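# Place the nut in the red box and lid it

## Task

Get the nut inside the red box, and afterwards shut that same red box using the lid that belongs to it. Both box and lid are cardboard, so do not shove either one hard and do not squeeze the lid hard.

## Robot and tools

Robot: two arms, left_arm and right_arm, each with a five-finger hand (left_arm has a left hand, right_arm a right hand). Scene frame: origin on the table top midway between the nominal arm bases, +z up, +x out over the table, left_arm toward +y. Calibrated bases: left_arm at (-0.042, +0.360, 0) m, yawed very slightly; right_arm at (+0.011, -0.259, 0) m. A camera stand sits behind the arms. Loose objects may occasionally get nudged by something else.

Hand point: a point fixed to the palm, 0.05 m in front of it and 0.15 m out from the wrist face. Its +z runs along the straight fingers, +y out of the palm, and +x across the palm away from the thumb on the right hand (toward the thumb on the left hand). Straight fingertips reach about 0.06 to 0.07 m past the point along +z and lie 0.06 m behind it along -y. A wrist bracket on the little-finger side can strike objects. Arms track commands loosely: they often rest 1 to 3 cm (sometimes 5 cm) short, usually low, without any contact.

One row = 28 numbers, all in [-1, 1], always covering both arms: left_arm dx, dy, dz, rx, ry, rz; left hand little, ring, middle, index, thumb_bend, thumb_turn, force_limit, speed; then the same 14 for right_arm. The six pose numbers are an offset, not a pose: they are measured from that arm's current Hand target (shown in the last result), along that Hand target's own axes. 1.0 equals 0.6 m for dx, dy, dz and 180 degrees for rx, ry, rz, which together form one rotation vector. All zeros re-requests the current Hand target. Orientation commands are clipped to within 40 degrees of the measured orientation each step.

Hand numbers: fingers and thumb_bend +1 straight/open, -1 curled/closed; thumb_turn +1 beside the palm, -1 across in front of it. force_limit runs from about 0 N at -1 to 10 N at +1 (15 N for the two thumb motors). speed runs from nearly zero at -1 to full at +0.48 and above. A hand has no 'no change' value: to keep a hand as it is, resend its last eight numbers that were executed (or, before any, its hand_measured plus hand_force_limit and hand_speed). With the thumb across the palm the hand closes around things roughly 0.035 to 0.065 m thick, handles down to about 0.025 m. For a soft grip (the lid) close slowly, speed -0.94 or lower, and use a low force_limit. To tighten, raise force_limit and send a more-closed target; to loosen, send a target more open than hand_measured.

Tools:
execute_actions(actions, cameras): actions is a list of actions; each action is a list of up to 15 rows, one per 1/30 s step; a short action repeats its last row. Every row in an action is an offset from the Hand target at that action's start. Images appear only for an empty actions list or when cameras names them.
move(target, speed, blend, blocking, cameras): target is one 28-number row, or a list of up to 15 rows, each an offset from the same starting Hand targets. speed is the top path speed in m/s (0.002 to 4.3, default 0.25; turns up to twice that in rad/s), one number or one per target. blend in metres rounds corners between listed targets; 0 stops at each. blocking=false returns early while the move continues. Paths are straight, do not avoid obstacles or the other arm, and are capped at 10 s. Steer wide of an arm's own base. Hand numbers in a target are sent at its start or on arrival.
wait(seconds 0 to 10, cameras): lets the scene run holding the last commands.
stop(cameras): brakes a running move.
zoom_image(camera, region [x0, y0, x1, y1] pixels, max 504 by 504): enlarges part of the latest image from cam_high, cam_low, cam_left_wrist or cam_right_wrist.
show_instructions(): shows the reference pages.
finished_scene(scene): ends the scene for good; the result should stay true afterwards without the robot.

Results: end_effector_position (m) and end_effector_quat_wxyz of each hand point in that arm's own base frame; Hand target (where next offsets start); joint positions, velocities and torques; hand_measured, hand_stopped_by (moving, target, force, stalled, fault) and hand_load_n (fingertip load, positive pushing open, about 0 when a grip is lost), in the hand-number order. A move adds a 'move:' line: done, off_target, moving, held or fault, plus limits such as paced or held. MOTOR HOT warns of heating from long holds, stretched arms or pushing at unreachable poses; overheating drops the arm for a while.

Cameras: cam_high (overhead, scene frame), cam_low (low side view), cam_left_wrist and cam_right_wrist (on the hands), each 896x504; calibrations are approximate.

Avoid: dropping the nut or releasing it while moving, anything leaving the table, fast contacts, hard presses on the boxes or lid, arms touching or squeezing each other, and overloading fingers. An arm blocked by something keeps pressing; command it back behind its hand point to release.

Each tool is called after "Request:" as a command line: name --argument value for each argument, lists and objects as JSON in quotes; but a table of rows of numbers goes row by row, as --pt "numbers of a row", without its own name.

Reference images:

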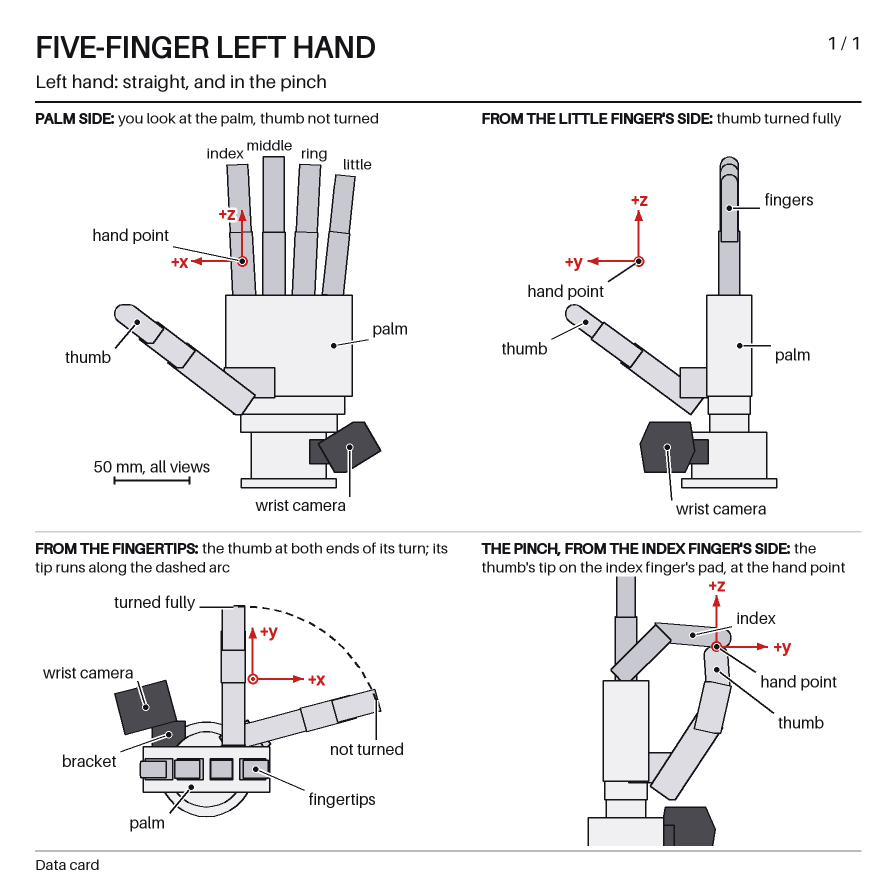

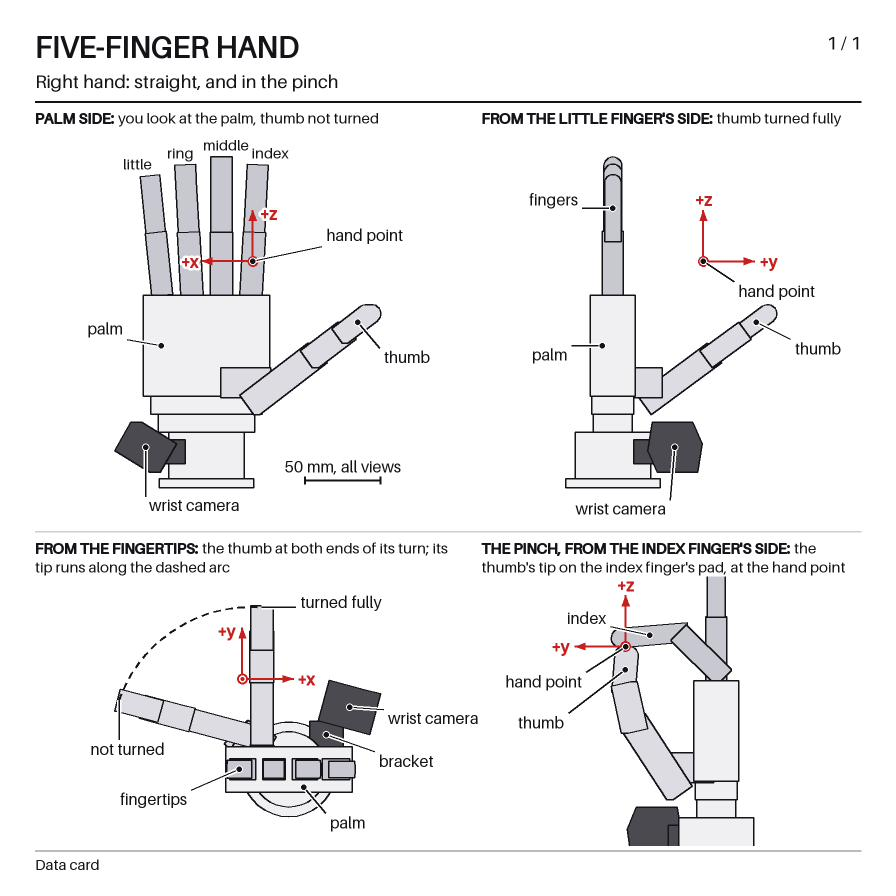

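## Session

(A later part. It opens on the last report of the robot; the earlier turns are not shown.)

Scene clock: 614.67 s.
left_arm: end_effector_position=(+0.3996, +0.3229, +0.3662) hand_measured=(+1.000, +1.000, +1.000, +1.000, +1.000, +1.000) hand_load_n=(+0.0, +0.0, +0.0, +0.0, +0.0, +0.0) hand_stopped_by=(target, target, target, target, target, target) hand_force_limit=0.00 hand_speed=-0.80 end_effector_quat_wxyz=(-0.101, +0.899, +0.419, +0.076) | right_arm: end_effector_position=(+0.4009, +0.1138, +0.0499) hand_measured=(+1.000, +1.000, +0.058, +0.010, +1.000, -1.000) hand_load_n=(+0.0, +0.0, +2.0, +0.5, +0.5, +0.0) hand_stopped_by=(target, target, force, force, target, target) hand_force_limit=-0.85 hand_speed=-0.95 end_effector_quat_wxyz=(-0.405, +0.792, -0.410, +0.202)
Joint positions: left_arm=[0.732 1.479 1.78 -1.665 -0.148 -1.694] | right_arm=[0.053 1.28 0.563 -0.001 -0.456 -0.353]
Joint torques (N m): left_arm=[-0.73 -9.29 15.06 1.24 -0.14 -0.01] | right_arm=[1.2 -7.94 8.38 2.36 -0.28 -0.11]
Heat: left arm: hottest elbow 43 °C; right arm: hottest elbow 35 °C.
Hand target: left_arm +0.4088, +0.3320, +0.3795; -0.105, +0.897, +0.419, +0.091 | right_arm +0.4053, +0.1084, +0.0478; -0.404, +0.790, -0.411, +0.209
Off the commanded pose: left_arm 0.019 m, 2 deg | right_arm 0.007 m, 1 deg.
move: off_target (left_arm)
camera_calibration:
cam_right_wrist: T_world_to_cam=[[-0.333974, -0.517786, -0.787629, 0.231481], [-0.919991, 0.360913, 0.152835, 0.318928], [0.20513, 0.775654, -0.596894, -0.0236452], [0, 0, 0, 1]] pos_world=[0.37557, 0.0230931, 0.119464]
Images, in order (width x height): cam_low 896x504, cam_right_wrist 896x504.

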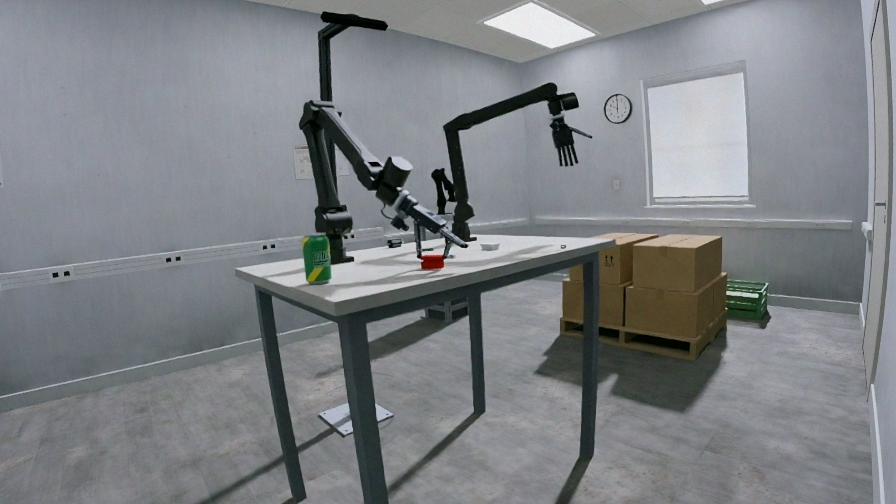

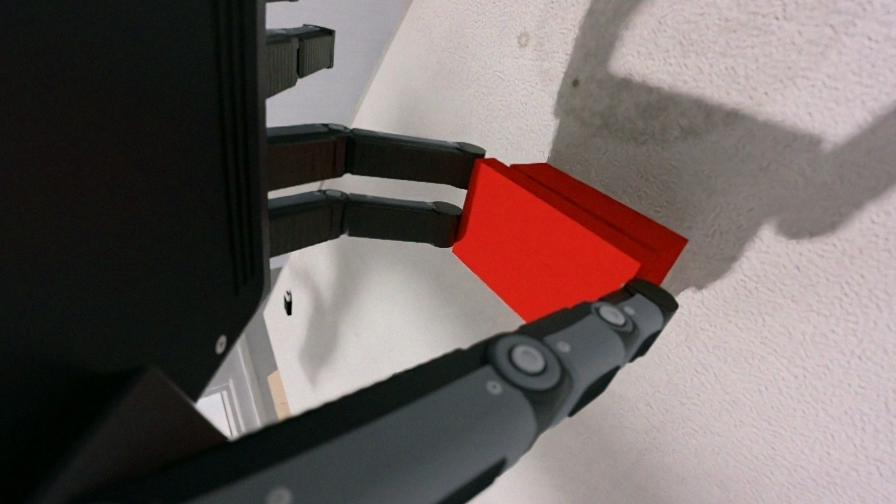

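Request:
move --target '[0,0,0,0,0,0,1,1,1,1,1,1,0,-0.8,0.0033,0.0053,0.0025,0,0,0,1,1,-0.02,-0.05,1,-1,-0.85,-0.95]' --speed 0.03 --cameras '["cam_right_wrist","cam_low"]'

Request:
zoom_image --camera "cam_low" --region '[415, 240, 455, 275]'

Request:
zoom_image --camera "cam_right_wrist" --region '[430, 130, 700, 340]'

Scene clock: 623.80 s.
left_arm: end_effector_position=(+0.3996, +0.3229, +0.3662) hand_measured=(+1.000, +1.000, +1.000, +1.000, +1.000, +1.000) hand_load_n=(+0.0, +0.0, +0.0, +0.0, +0.0, +0.0) hand_stopped_by=(target, target, target, target, target, target) hand_force_limit=0.00 hand_speed=-0.80 end_effector_quat_wxyz=(-0.101, +0.899, +0.419, +0.076) | right_arm: end_effector_position=(+0.4032, +0.1114, +0.0478) hand_measured=(+1.000, +1.000, +0.058, +0.010, +1.000, -1.000) hand_load_n=(+0.0, +0.0, +2.0, +1.0, +0.5, +0.0) hand_stopped_by=(target, target, force, force, target, target) hand_force_limit=-0.85 hand_speed=-0.95 end_effector_quat_wxyz=(-0.404, +0.791, -0.412, +0.204)
Joint positions: left_arm=[0.732 1.479 1.78 -1.665 -0.148 -1.694] | right_arm=[0.047 1.29 0.563 0.01 -0.456 -0.353]
Joint torques (N m): left_arm=[-0.56 -9.23 15.06 1.24 -0.14 -0.01] | right_arm=[1.26 -8 8.09 2.4 -0.46 -0.14]
Heat: left arm: hottest elbow 43 °C; right arm: hottest elbow 34 °C.
Hand target: left_arm +0.4088, +0.3320, +0.3795; -0.105, +0.897, +0.419, +0.091 | right_arm +0.4059, +0.1064, +0.0444; -0.404, +0.790, -0.411, +0.209
Off the commanded pose: left_arm 0.019 m, 2 deg | right_arm 0.007 m, 1 deg.
move: off_target (left_arm)
camera_calibration:
cam_right_wrist: T_world_to_cam=[[-0.335933, -0.515634, -0.788207, 0.229904], [-0.917988, 0.366552, 0.151452, 0.320803], [0.210825, 0.774442, -0.596483, -0.025758], [0, 0, 0, 1]] pos_world=[0.377156, 0.0209036, 0.117261]
Images, in order (width x height): cam_low 896x504, cam_right_wrist 896x504.

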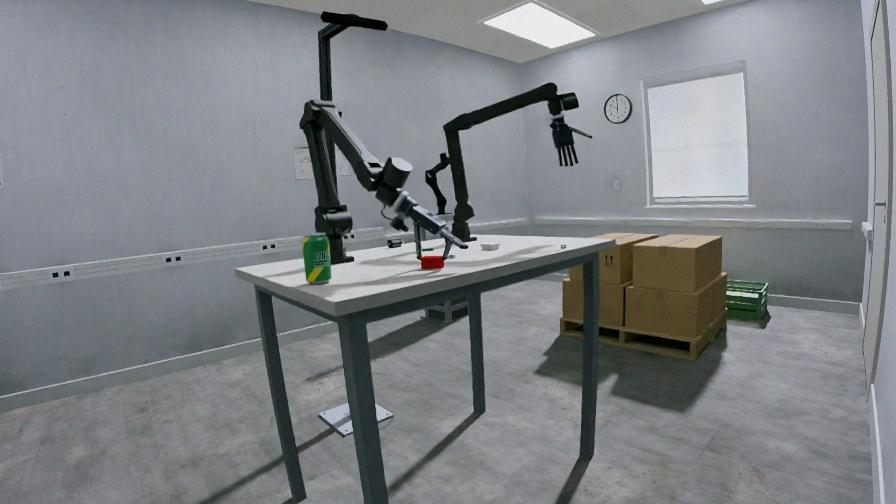

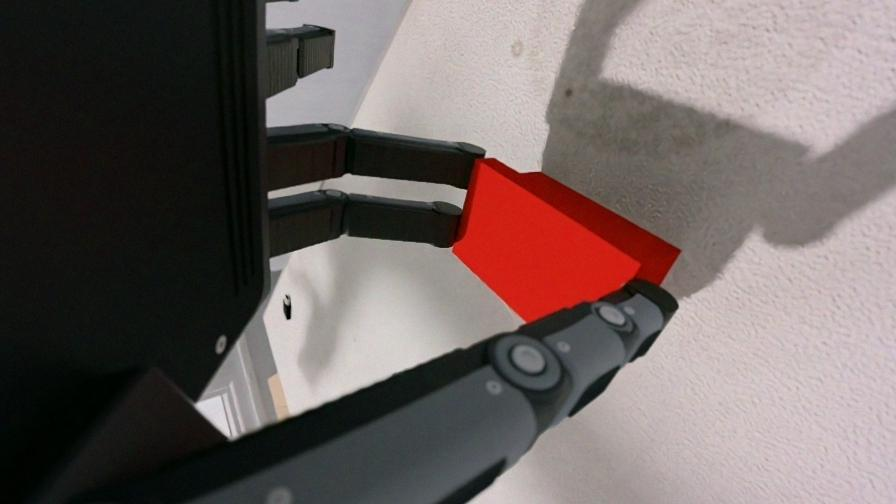

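Scaled by 12.600 from the camera's 896x504 image, which has a finer 1280x720 frame.

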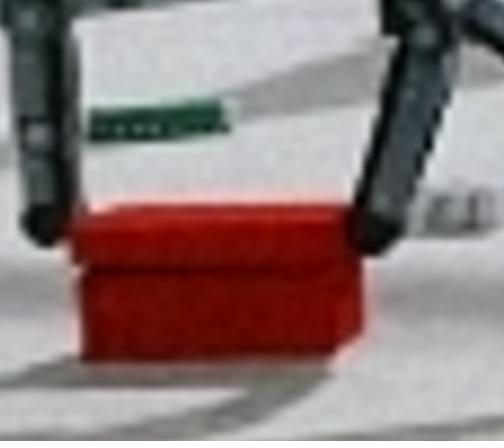

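Scaled by 1.867 from the camera's 896x504 image, which has a finer 1280x720 frame.

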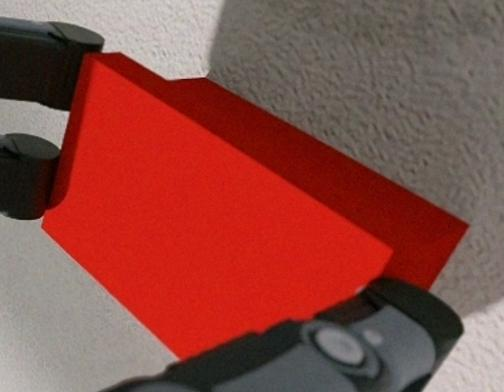

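Request:
move --target '[0,0,0,0,0,0,1,1,1,1,1,1,0,-0.8,-0.0018,0.0099,0.0054,0,0,0,1,1,-0.02,-0.05,1,-1,-0.85,-0.95]' --speed 0.02 --cameras '["cam_right_wrist","cam_low"]'

Request:
zoom_image --camera "cam_low" --region '[415, 240, 455, 275]'

Request:
zoom_image --camera "cam_right_wrist" --region '[430, 130, 700, 340]'

Scene clock: 631.53 s.
left_arm: end_effector_position=(+0.3996, +0.3229, +0.3662) hand_measured=(+1.000, +1.000, +1.000, +1.000, +1.000, +1.000) hand_load_n=(+0.0, +0.0, +0.0, +0.0, +0.0, +0.0) hand_stopped_by=(target, target, target, target, target, target) hand_force_limit=0.00 hand_speed=-0.80 end_effector_quat_wxyz=(-0.101, +0.899, +0.419, +0.076) | right_arm: end_effector_position=(+0.4049, +0.1116, +0.0458) hand_measured=(+1.000, +1.000, +0.058, +0.010, +1.000, -1.000) hand_load_n=(+0.0, +0.0, +2.0, +1.0, +0.5, -0.5) hand_stopped_by=(target, target, force, force, target, target) hand_force_limit=-0.85 hand_speed=-0.95 end_effector_quat_wxyz=(-0.408, +0.789, -0.409, +0.209)
Joint positions: left_arm=[0.732 1.479 1.78 -1.665 -0.148 -1.694] | right_arm=[0.047 1.297 0.555 0.04 -0.457 -0.353]
Joint torques (N m): left_arm=[-0.73 -9.35 15.08 1.25 -0.13 0] | right_arm=[1.32 -7.41 7.75 2.26 -0.39 -0.13]
Heat: left arm: hottest elbow 43 °C; right arm: hottest elbow 34 °C.
Hand target: left_arm +0.4088, +0.3320, +0.3795; -0.105, +0.897, +0.419, +0.091 | right_arm +0.4046, +0.1068, +0.0377; -0.404, +0.790, -0.411, +0.209
Off the commanded pose: left_arm 0.019 m, 2 deg | right_arm 0.009 m, 0 deg.
move: off_target (left_arm)
camera_calibration:
cam_right_wrist: T_world_to_cam=[[-0.324192, -0.514938, -0.793561, 0.224464], [-0.920308, 0.36582, 0.138592, 0.324217], [0.218934, 0.775251, -0.592498, -0.030984], [0, 0, 0, 1]] pos_world=[0.377932, 0.0210006, 0.114834]
Images, in order (width x height): cam_low 896x504, cam_right_wrist 896x504.

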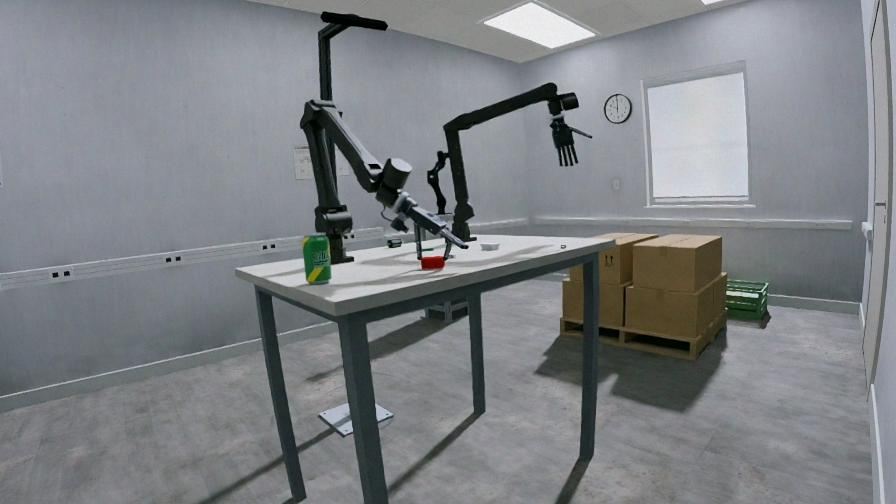

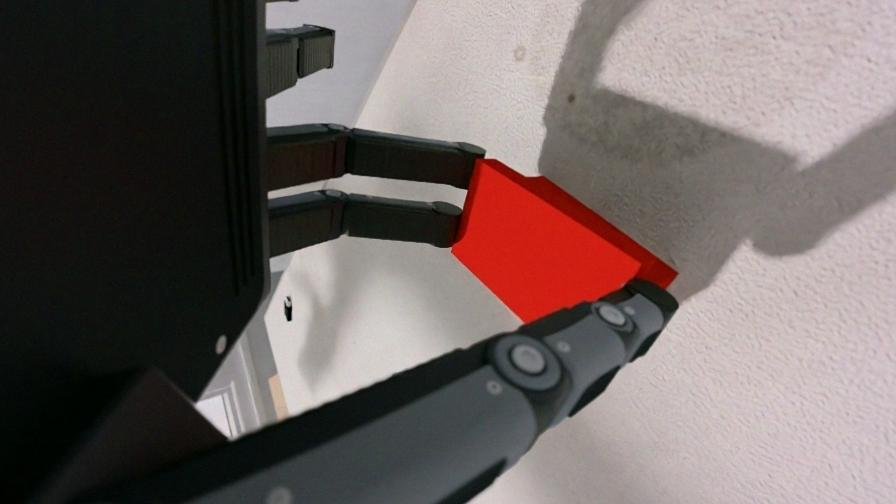

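Scaled by 12.600 from the camera's 896x504 image, which has a finer 1280x720 frame.

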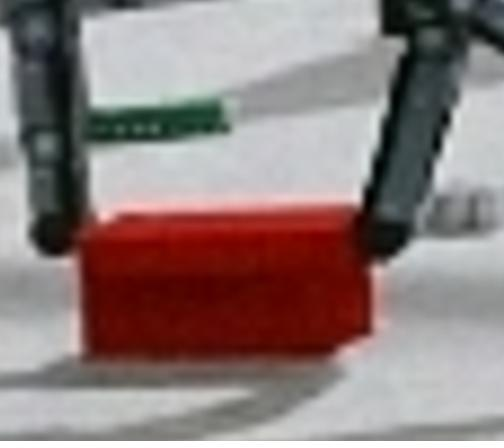

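Scaled by 1.867 from the camera's 896x504 image, which has a finer 1280x720 frame.

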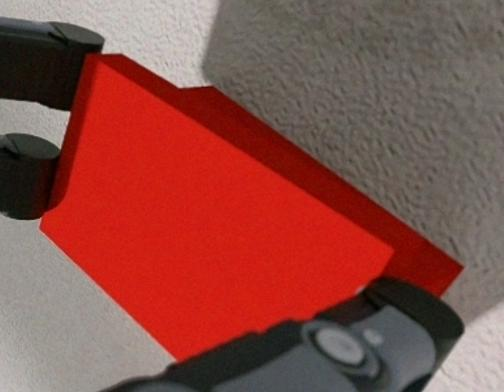

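Request:
move --pt "0 0 0 0 0 0 1 1 1 1 1 1 0 -0.8 0.0096 -0.035 -0.0085 0 0 0 1 1 -0.02 -0.05 1 -1 -0.85 -0.95" --pt "0 0 0 0 0 0 1 1 1 1 1 1 0 -0.8 0.0144 -0.0728 -0.0274 0 0.0189 0.0137 1 1 -0.02 -0.05 1 -1 -0.85 -0.95" --pt "0 0 0 0 0 0 1 1 1 1 1 1 0 -0.8 -0.0048 -0.0346 -0.0184 0 0.0189 0.0137 1 1 -0.02 -0.05 1 -1 -0.85 -0.95" --speed '[0.04,0.05,0.04]' --blend '[0.005,0,0]' --cameras '["cam_right_wrist","cam_low"]'

Request:
zoom_image --camera "cam_low" --region '[415, 240, 455, 275]'

Request:
zoom_image --camera "cam_right_wrist" --region '[430, 130, 700, 340]'

Scene clock: 653.37 s.
left_arm: end_effector_position=(+0.3996, +0.3229, +0.3662) hand_measured=(+1.000, +1.000, +1.000, +1.000, +1.000, +1.000) hand_load_n=(+0.0, +0.0, +0.0, +0.0, +0.0, +0.0) hand_stopped_by=(target, target, target, target, target, target) hand_force_limit=0.00 hand_speed=-0.80 end_effector_quat_wxyz=(-0.101, +0.899, +0.419, +0.076) | right_arm: end_effector_position=(+0.4033, +0.1057, +0.0591) hand_measured=(+1.000, +1.000, +0.058, +0.010, +1.000, -1.000) hand_load_n=(+0.0, +0.0, +2.5, +0.5, +0.5, +0.0) hand_stopped_by=(target, target, force, force, target, target) hand_force_limit=-0.85 hand_speed=-0.95 end_effector_quat_wxyz=(-0.391, +0.777, -0.442, +0.221)
Joint positions: left_arm=[0.732 1.479 1.78 -1.665 -0.148 -1.694] | right_arm=[0.057 1.239 0.561 -0.021 -0.381 -0.301]
Joint torques (N m): left_arm=[-0.85 -9.41 15.06 1.24 -0.14 0] | right_arm=[2.84 -8.35 8.7 2.43 -0.13 0.08]
Heat: left arm: hottest elbow 44 °C; right arm: hottest elbow 32 °C.
Hand target: left_arm +0.4088, +0.3320, +0.3795; -0.105, +0.897, +0.419, +0.091 | right_arm +0.4057, +0.1110, +0.0611; -0.396, +0.775, -0.439, +0.224
Off the commanded pose: left_arm 0.019 m, 2 deg | right_arm 0.006 m, 1 deg.
move: off_target (left_arm)
camera_calibration:
cam_right_wrist: T_world_to_cam=[[-0.377158, -0.497863, -0.780951, 0.250251], [-0.886308, 0.438684, 0.148376, 0.301093], [0.26872, 0.748124, -0.606713, -0.0345678], [0, 0, 0, 1]] pos_world=[0.370535, 0.0183667, 0.129786]
Images, in order (width x height): cam_low 896x504, cam_right_wrist 896x504.

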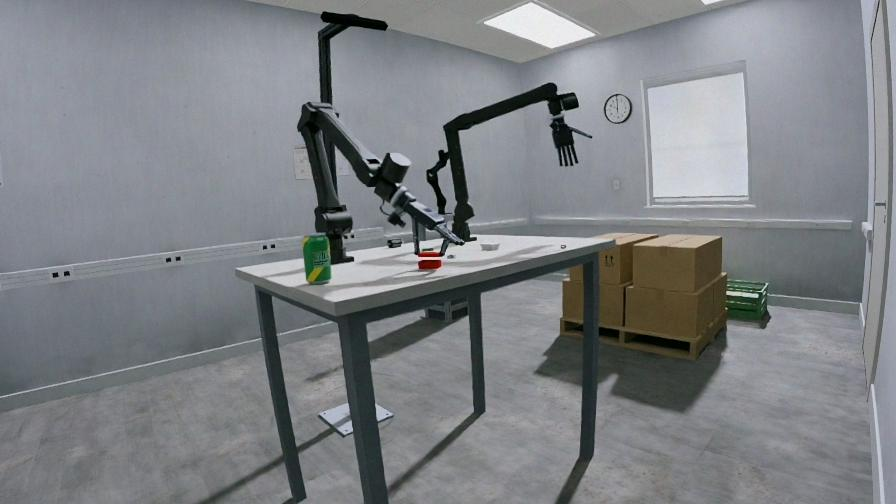

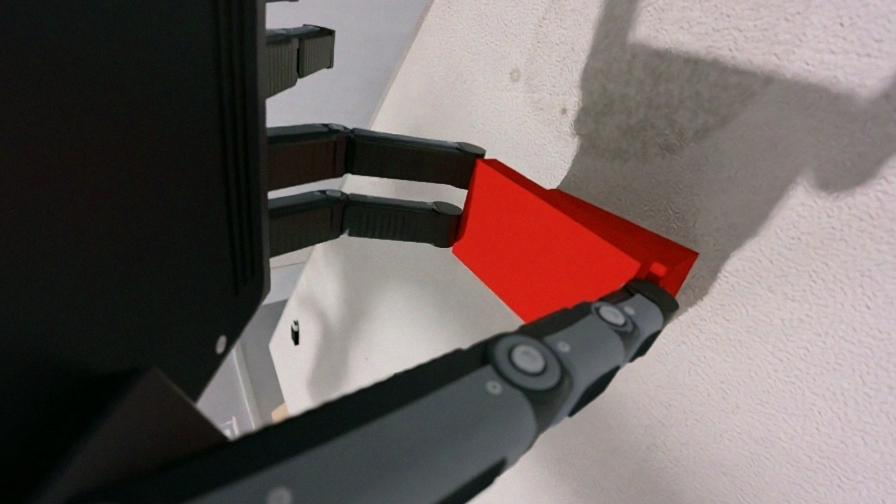

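Scaled by 12.600 from the camera's 896x504 image, which has a finer 1280x720 frame.

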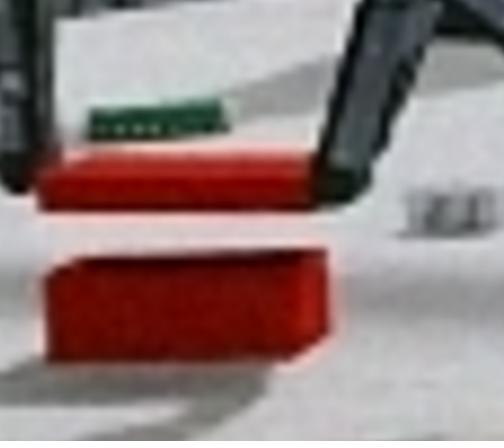

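Scaled by 1.867 from the camera's 896x504 image, which has a finer 1280x720 frame.

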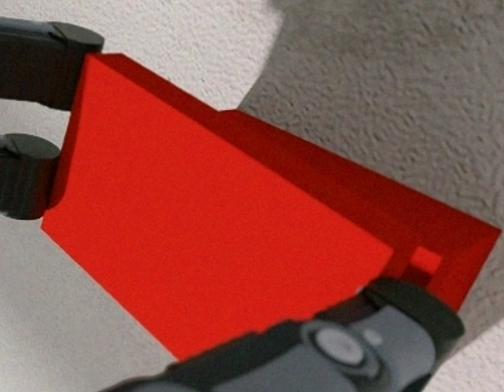

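Request:
move --target '[0,0,0,0,0,0,1,1,1,1,1,1,0,-0.8,-0.0113,0.0122,-0.0025,0,-0.027,-0.0195,1,1,-0.02,-0.05,1,-1,-0.85,-0.95]' --speed 0.04 --cameras '["cam_right_wrist","cam_low"]'

Request:
zoom_image --camera "cam_low" --region '[415, 240, 455, 275]'

Request:
zoom_image --camera "cam_right_wrist" --region '[430, 130, 700, 340]'

Scene clock: 663.20 s.
left_arm: end_effector_position=(+0.3996, +0.3229, +0.3662) hand_measured=(+1.000, +1.000, +1.000, +1.000, +1.000, +1.000) hand_load_n=(+0.0, +0.0, +0.0, +0.0, +0.0, +0.0) hand_stopped_by=(target, target, target, target, target, target) hand_force_limit=0.00 hand_speed=-0.80 end_effector_quat_wxyz=(-0.101, +0.899, +0.419, +0.076) | right_arm: end_effector_position=(+0.3974, +0.1165, +0.0599) hand_measured=(+1.000, +1.000, +0.058, +0.010, +1.000, -1.000) hand_load_n=(+0.0, +0.0, +2.5, +0.5, +0.5, +0.0) hand_stopped_by=(target, target, force, force, target, target) hand_force_limit=-0.85 hand_speed=-0.95 end_effector_quat_wxyz=(-0.411, +0.794, -0.400, +0.205)
Joint positions: left_arm=[0.732 1.479 1.78 -1.665 -0.148 -1.694] | right_arm=[0.057 1.246 0.561 -0.02 -0.467 -0.362]
Joint torques (N m): left_arm=[-0.67 -9.17 15.05 1.25 -0.13 0] | right_arm=[1.67 -7.53 8.87 1.46 -0.51 -0.16]
Heat: left arm: hottest elbow 44 °C; right arm: hottest elbow 32 °C.
Hand target: left_arm +0.4088, +0.3320, +0.3795; -0.105, +0.897, +0.419, +0.091 | right_arm +0.3975, +0.1139, +0.0561; -0.407, +0.796, -0.398, +0.203
Off the commanded pose: left_arm 0.019 m, 2 deg | right_arm 0.005 m, 1 deg.
move: off_target (left_arm)
camera_calibration:
cam_right_wrist: T_world_to_cam=[[-0.311015, -0.522127, -0.794137, 0.231342], [-0.928745, 0.344342, 0.137336, 0.319538], [0.201748, 0.780264, -0.592019, -0.0185835], [0, 0, 0, 1]] pos_world=[0.37247, 0.0252596, 0.128831]
Images, in order (width x height): cam_low 896x504, cam_right_wrist 896x504.

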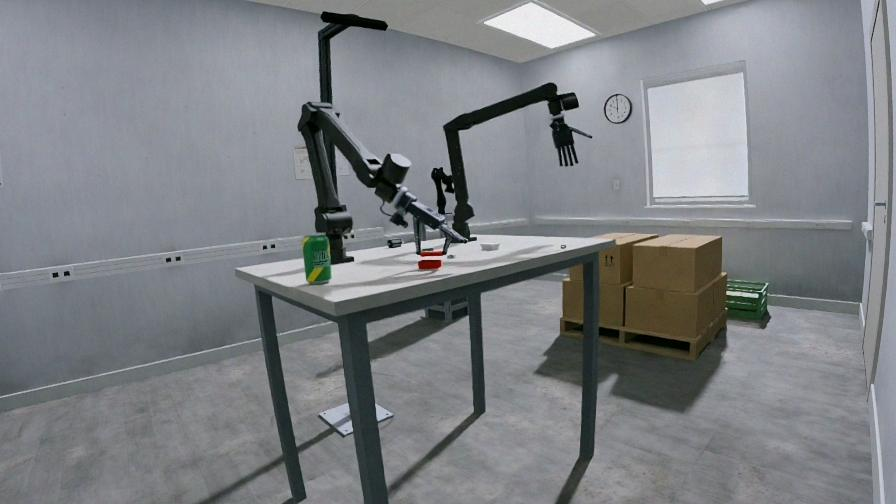

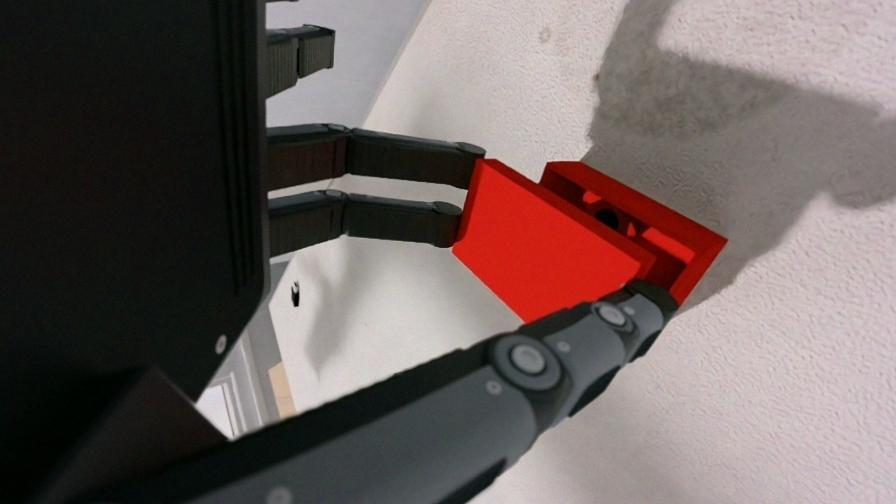

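Scaled by 12.600 from the camera's 896x504 image, which has a finer 1280x720 frame.

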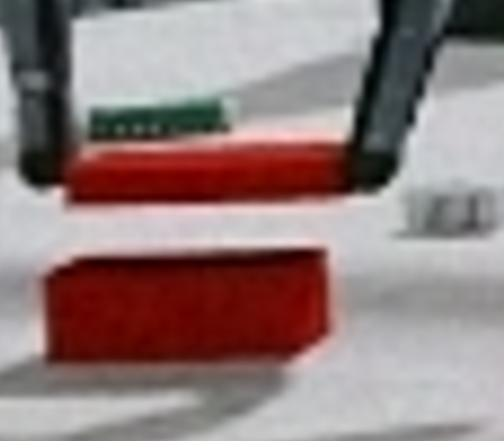

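Scaled by 1.867 from the camera's 896x504 image, which has a finer 1280x720 frame.

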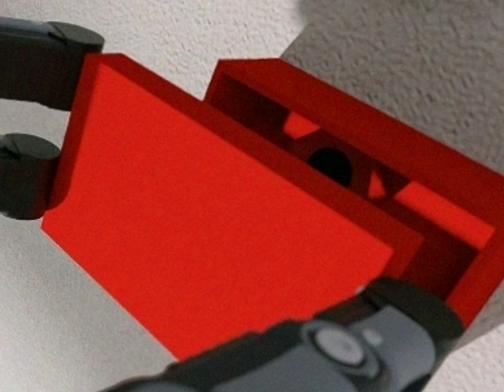

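Request:
move --target '[0,0,0,0,0,0,1,1,1,1,1,1,0,-0.8,0.014,0.0067,-0.0045,0,0,0,1,1,-0.02,-0.05,1,-1,-0.85,-0.95]' --speed 0.03 --cameras '["cam_right_wrist","cam_low"]'

Request:
zoom_image --camera "cam_low" --region '[415, 240, 455, 275]'

Request:
zoom_image --camera "cam_right_wrist" --region '[430, 130, 700, 340]'

Scene clock: 674.43 s.
left_arm: end_effector_position=(+0.3996, +0.3229, +0.3662) hand_measured=(+1.000, +1.000, +1.000, +1.000, +1.000, +1.000) hand_load_n=(+0.0, +0.0, +0.0, +0.0, +0.0, +0.0) hand_stopped_by=(target, target, target, target, target, target) hand_force_limit=0.00 hand_speed=-0.80 end_effector_quat_wxyz=(-0.101, +0.899, +0.419, +0.076) | right_arm: end_effector_position=(+0.3983, +0.1093, +0.0580) hand_measured=(+1.000, +1.000, +0.058, +0.010, +1.000, -1.000) hand_load_n=(+0.0, +0.0, +2.0, +0.5, +0.5, +0.0) hand_stopped_by=(target, target, force, force, target, target) hand_force_limit=-0.85 hand_speed=-0.95 end_effector_quat_wxyz=(-0.412, +0.794, -0.397, +0.205)
Joint positions: left_arm=[0.732 1.479 1.78 -1.665 -0.148 -1.694] | right_arm=[0.033 1.253 0.561 -0.02 -0.489 -0.384]
Joint torques (N m): left_arm=[-0.85 -9.23 15.06 1.26 -0.14 -0.01] | right_arm=[1.26 -7.53 8.99 1.2 -0.52 -0.16]
Heat: left arm: hottest elbow 44 °C; right arm: hottest elbow 31 °C.
Hand target: left_arm +0.4088, +0.3320, +0.3795; -0.105, +0.897, +0.419, +0.091 | right_arm +0.3989, +0.1046, +0.0544; -0.407, +0.796, -0.398, +0.203
Off the commanded pose: left_arm 0.019 m, 2 deg | right_arm 0.006 m, 1 deg.
move: off_target (left_arm)
camera_calibration:
cam_right_wrist: T_world_to_cam=[[-0.305844, -0.524109, -0.794839, 0.224581], [-0.93102, 0.339265, 0.134536, 0.324732], [0.19915, 0.781159, -0.591718, -0.0133345], [0, 0, 0, 1]] pos_world=[0.373674, 0.0179507, 0.126927]
Images, in order (width x height): cam_low 896x504, cam_right_wrist 896x504.

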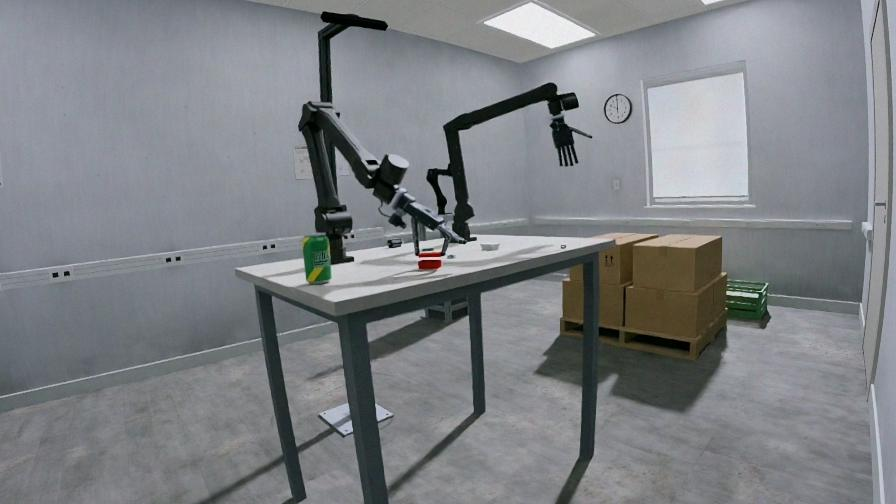

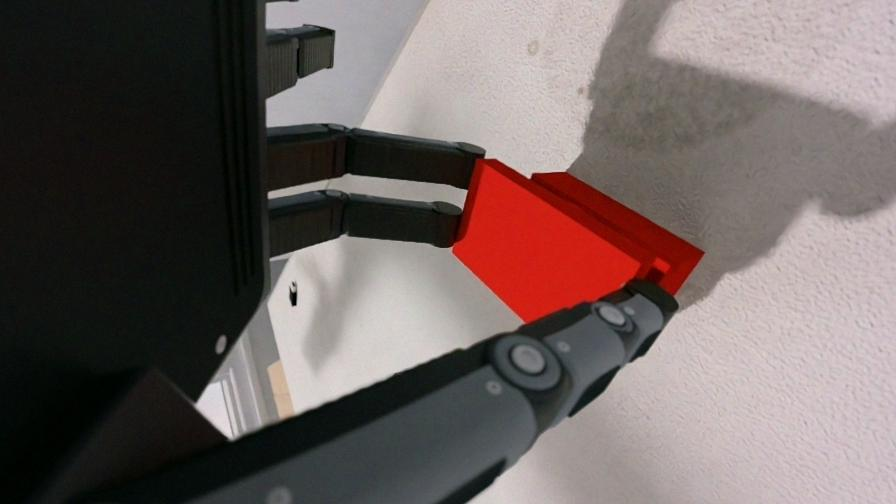

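Scaled by 12.600 from the camera's 896x504 image, which has a finer 1280x720 frame.

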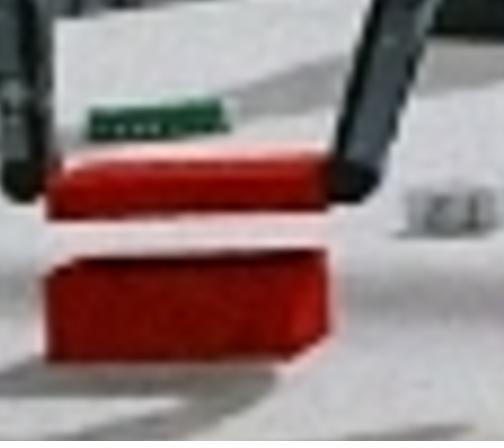

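Scaled by 1.867 from the camera's 896x504 image, which has a finer 1280x720 frame.

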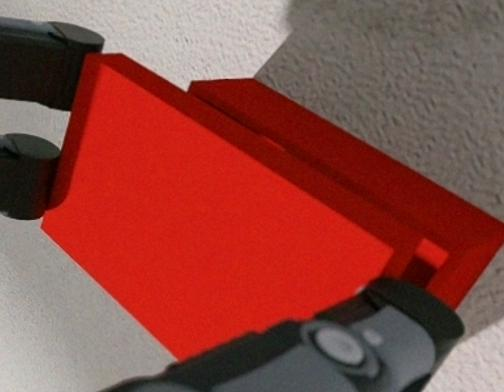

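Request:
zoom_image --camera "cam_right_wrist" --region '[440, 140, 580, 260]'

Request:
zoom_image --camera "cam_right_wrist" --region '[600, 220, 720, 320]'

Scaled by 3.600 from the camera's 896x504 image, which has a finer 1280x720 frame.

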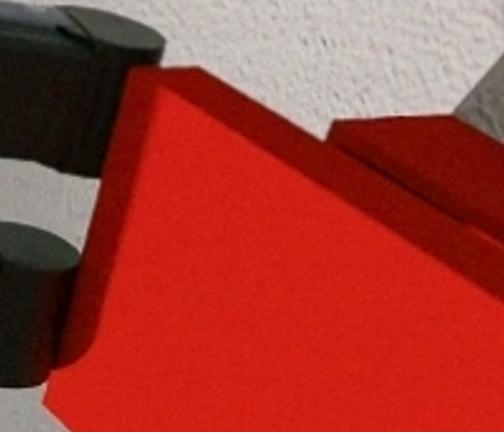

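Scaled by 4.200 from the camera's 896x504 image, which has a finer 1280x720 frame.

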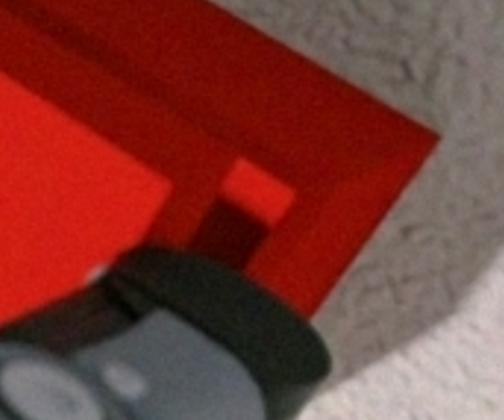

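Request:
move --pt "0 0 0 0 0 0 1 1 1 1 1 1 0 -0.8 0.0044 -0.0377 -0.0209 0 0.0045 0.0032 1 1 -0.02 -0.05 1 -1 -0.85 -0.95" --pt "0 0 0 0 0 0 1 1 1 1 1 1 0 -0.8 0.0035 0.004 0.0012 0 0.0045 0.0032 1 1 -0.02 -0.05 1 -1 -0.85 -0.95" --speed '[0.06,0.03]' --cameras '["cam_right_wrist","cam_low"]'

Request:
zoom_image --camera "cam_low" --region '[415, 240, 455, 275]'

Request:
zoom_image --camera "cam_right_wrist" --region '[440, 140, 580, 260]'

Request:
zoom_image --camera "cam_right_wrist" --region '[600, 220, 720, 320]'

Scene clock: 701.03 s.
left_arm: end_effector_position=(+0.3996, +0.3229, +0.3662) hand_measured=(+1.000, +1.000, +1.000, +1.000, +1.000, +1.000) hand_load_n=(+0.0, +0.0, +0.0, +0.0, +0.0, +0.0) hand_stopped_by=(target, target, target, target, target, target) hand_force_limit=0.00 hand_speed=-0.80 end_effector_quat_wxyz=(-0.101, +0.899, +0.419, +0.076) | right_arm: end_effector_position=(+0.3962, +0.1072, +0.0548) hand_measured=(+1.000, +1.000, +0.058, +0.010, +1.000, -1.000) hand_load_n=(+0.0, +0.0, +2.0, +1.0, +0.5, +0.0) hand_stopped_by=(target, target, force, force, target, target) hand_force_limit=-0.85 hand_speed=-0.95 end_effector_quat_wxyz=(-0.406, +0.796, -0.402, +0.202)
Joint positions: left_arm=[0.732 1.479 1.78 -1.665 -0.148 -1.694] | right_arm=[0.031 1.256 0.561 -0.033 -0.482 -0.385]
Joint torques (N m): left_arm=[-0.85 -9.17 15.08 1.22 -0.13 -0.01] | right_arm=[1.2 -7.53 8.36 2.32 -0.36 -0.04]
Heat: left arm: hottest elbow 44 °C; right arm: hottest elbow 31 °C.
Hand target: left_arm +0.4088, +0.3320, +0.3795; -0.105, +0.897, +0.419, +0.091 | right_arm +0.3995, +0.1024, +0.0521; -0.406, +0.793, -0.405, +0.206
Off the commanded pose: left_arm 0.019 m, 2 deg | right_arm 0.006 m, 1 deg.
move: off_target (left_arm)
camera_calibration:
cam_right_wrist: T_world_to_cam=[[-0.321342, -0.526217, -0.787296, 0.226271], [-0.92649, 0.34665, 0.146459, 0.320689], [0.195847, 0.776485, -0.598928, -0.0110396], [0, 0, 0, 1]] pos_world=[0.371988, 0.0164725, 0.124562]
Images, in order (width x height): cam_low 896x504, cam_right_wrist 896x504.

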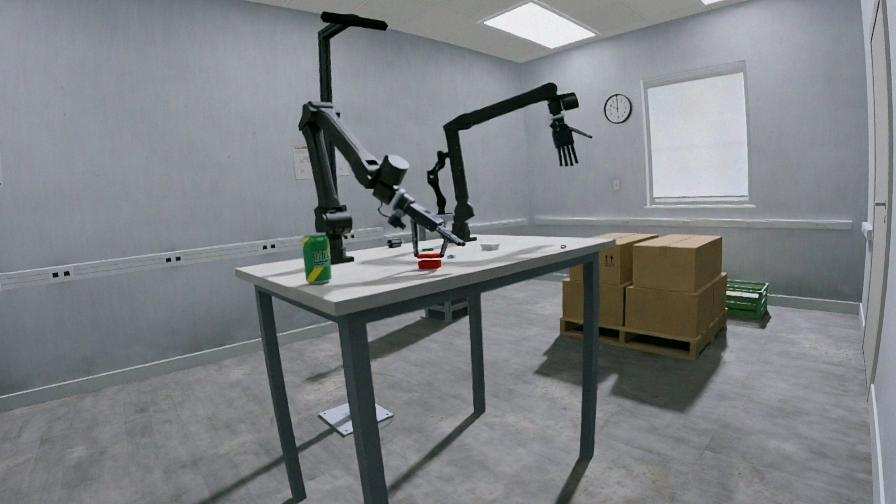

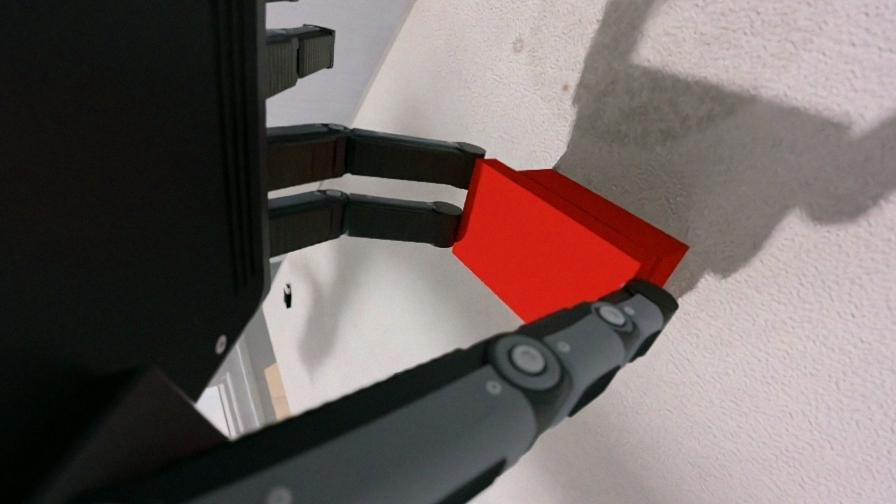

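Scaled by 12.600 from the camera's 896x504 image, which has a finer 1280x720 frame.

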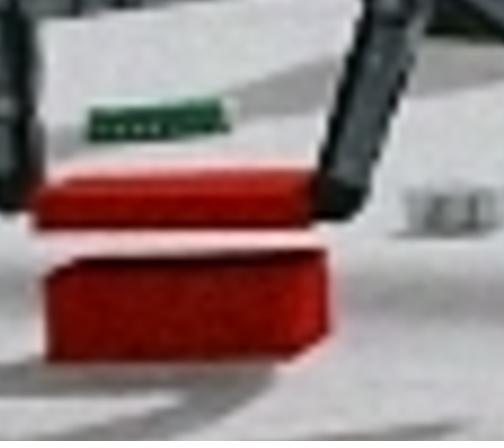

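Scaled by 3.600 from the camera's 896x504 image, which has a finer 1280x720 frame.

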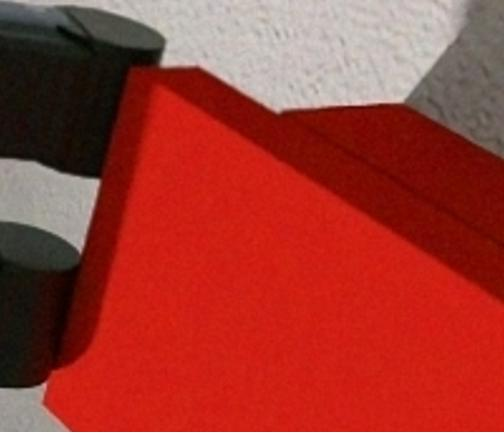

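Scaled by 4.200 from the camera's 896x504 image, which has a finer 1280x720 frame.

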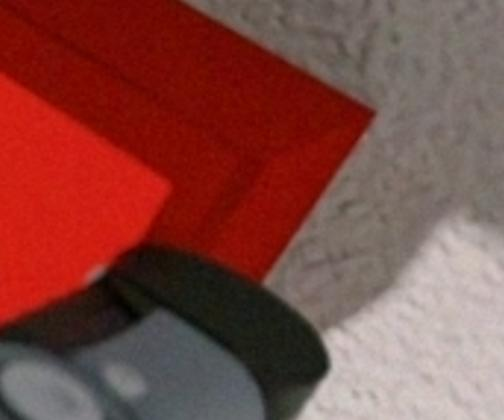

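Request:
move --target '[0,0,0,0,0,0,1,1,1,1,1,1,0,-0.8,0,0.0228,0.0157,0,0,0,1,1,-0.02,-0.05,1,-1,-0.85,-0.95]' --speed 0.03 --cameras '["cam_right_wrist","cam_low"]'

Request:
zoom_image --camera "cam_low" --region '[415, 240, 455, 275]'

Request:
zoom_image --camera "cam_right_wrist" --region '[430, 130, 700, 340]'

Scene clock: 710.30 s.
left_arm: end_effector_position=(+0.3996, +0.3229, +0.3662) hand_measured=(+1.000, +1.000, +1.000, +1.000, +1.000, +1.000) hand_load_n=(+0.0, +0.0, +0.0, +0.0, +0.0, -0.5) hand_stopped_by=(target, target, target, target, target, target) hand_force_limit=0.00 hand_speed=-0.80 end_effector_quat_wxyz=(-0.101, +0.899, +0.419, +0.076) | right_arm: end_effector_position=(+0.4010, +0.1072, +0.0451) hand_measured=(+1.000, +1.000, +0.058, +0.010, +1.000, -1.000) hand_load_n=(+0.0, +0.0, +2.5, +0.5, +0.5, +0.0) hand_stopped_by=(target, target, force, force, target, target) hand_force_limit=-0.85 hand_speed=-0.95 end_effector_quat_wxyz=(-0.410, +0.794, -0.398, +0.209)
Joint positions: left_arm=[0.732 1.479 1.78 -1.665 -0.148 -1.694] | right_arm=[0.031 1.289 0.546 0.034 -0.482 -0.385]
Joint torques (N m): left_arm=[-0.67 -9.29 15.05 1.22 -0.13 -0.01] | right_arm=[1.2 -7.12 7.43 2.25 -0.37 -0.05]
Heat: left arm: hottest elbow 44 °C; right arm: hottest elbow 31 °C.
Hand target: left_arm +0.4088, +0.3320, +0.3795; -0.105, +0.897, +0.419, +0.091 | right_arm +0.3991, +0.1022, +0.0354; -0.406, +0.793, -0.405, +0.206
Off the commanded pose: left_arm 0.019 m, 2 deg | right_arm 0.011 m, 1 deg.
move: off_target (left_arm, right_arm)
camera_calibration:
cam_right_wrist: T_world_to_cam=[[-0.30648, -0.525617, -0.793597, 0.214454], [-0.928974, 0.346949, 0.12897, 0.328256], [0.20755, 0.776758, -0.594618, -0.0225808], [0, 0, 0, 1]] pos_world=[0.375354, 0.0163722, 0.114428]
Images, in order (width x height): cam_low 896x504, cam_right_wrist 896x504.

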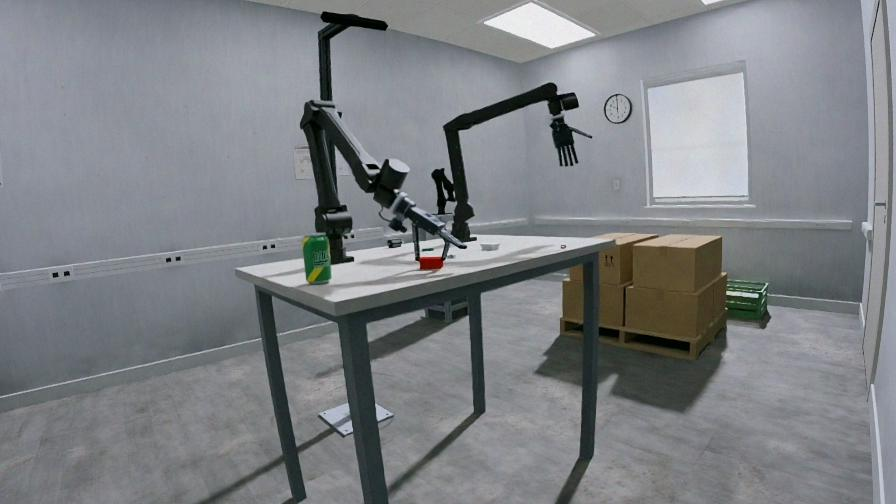

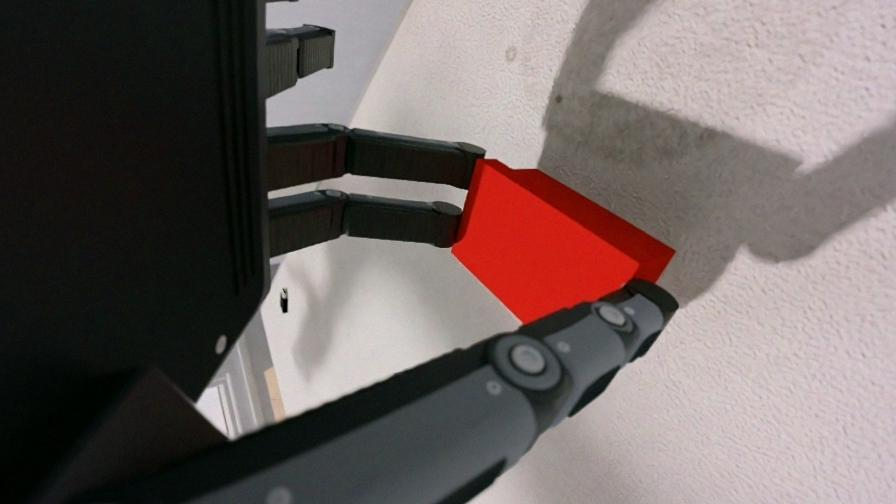

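Scaled by 12.600 from the camera's 896x504 image, which has a finer 1280x720 frame.

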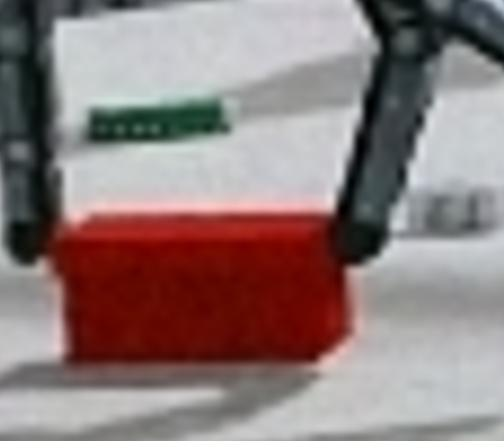

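Scaled by 1.867 from the camera's 896x504 image, which has a finer 1280x720 frame.

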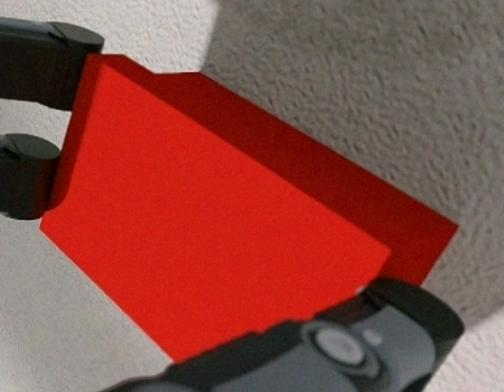

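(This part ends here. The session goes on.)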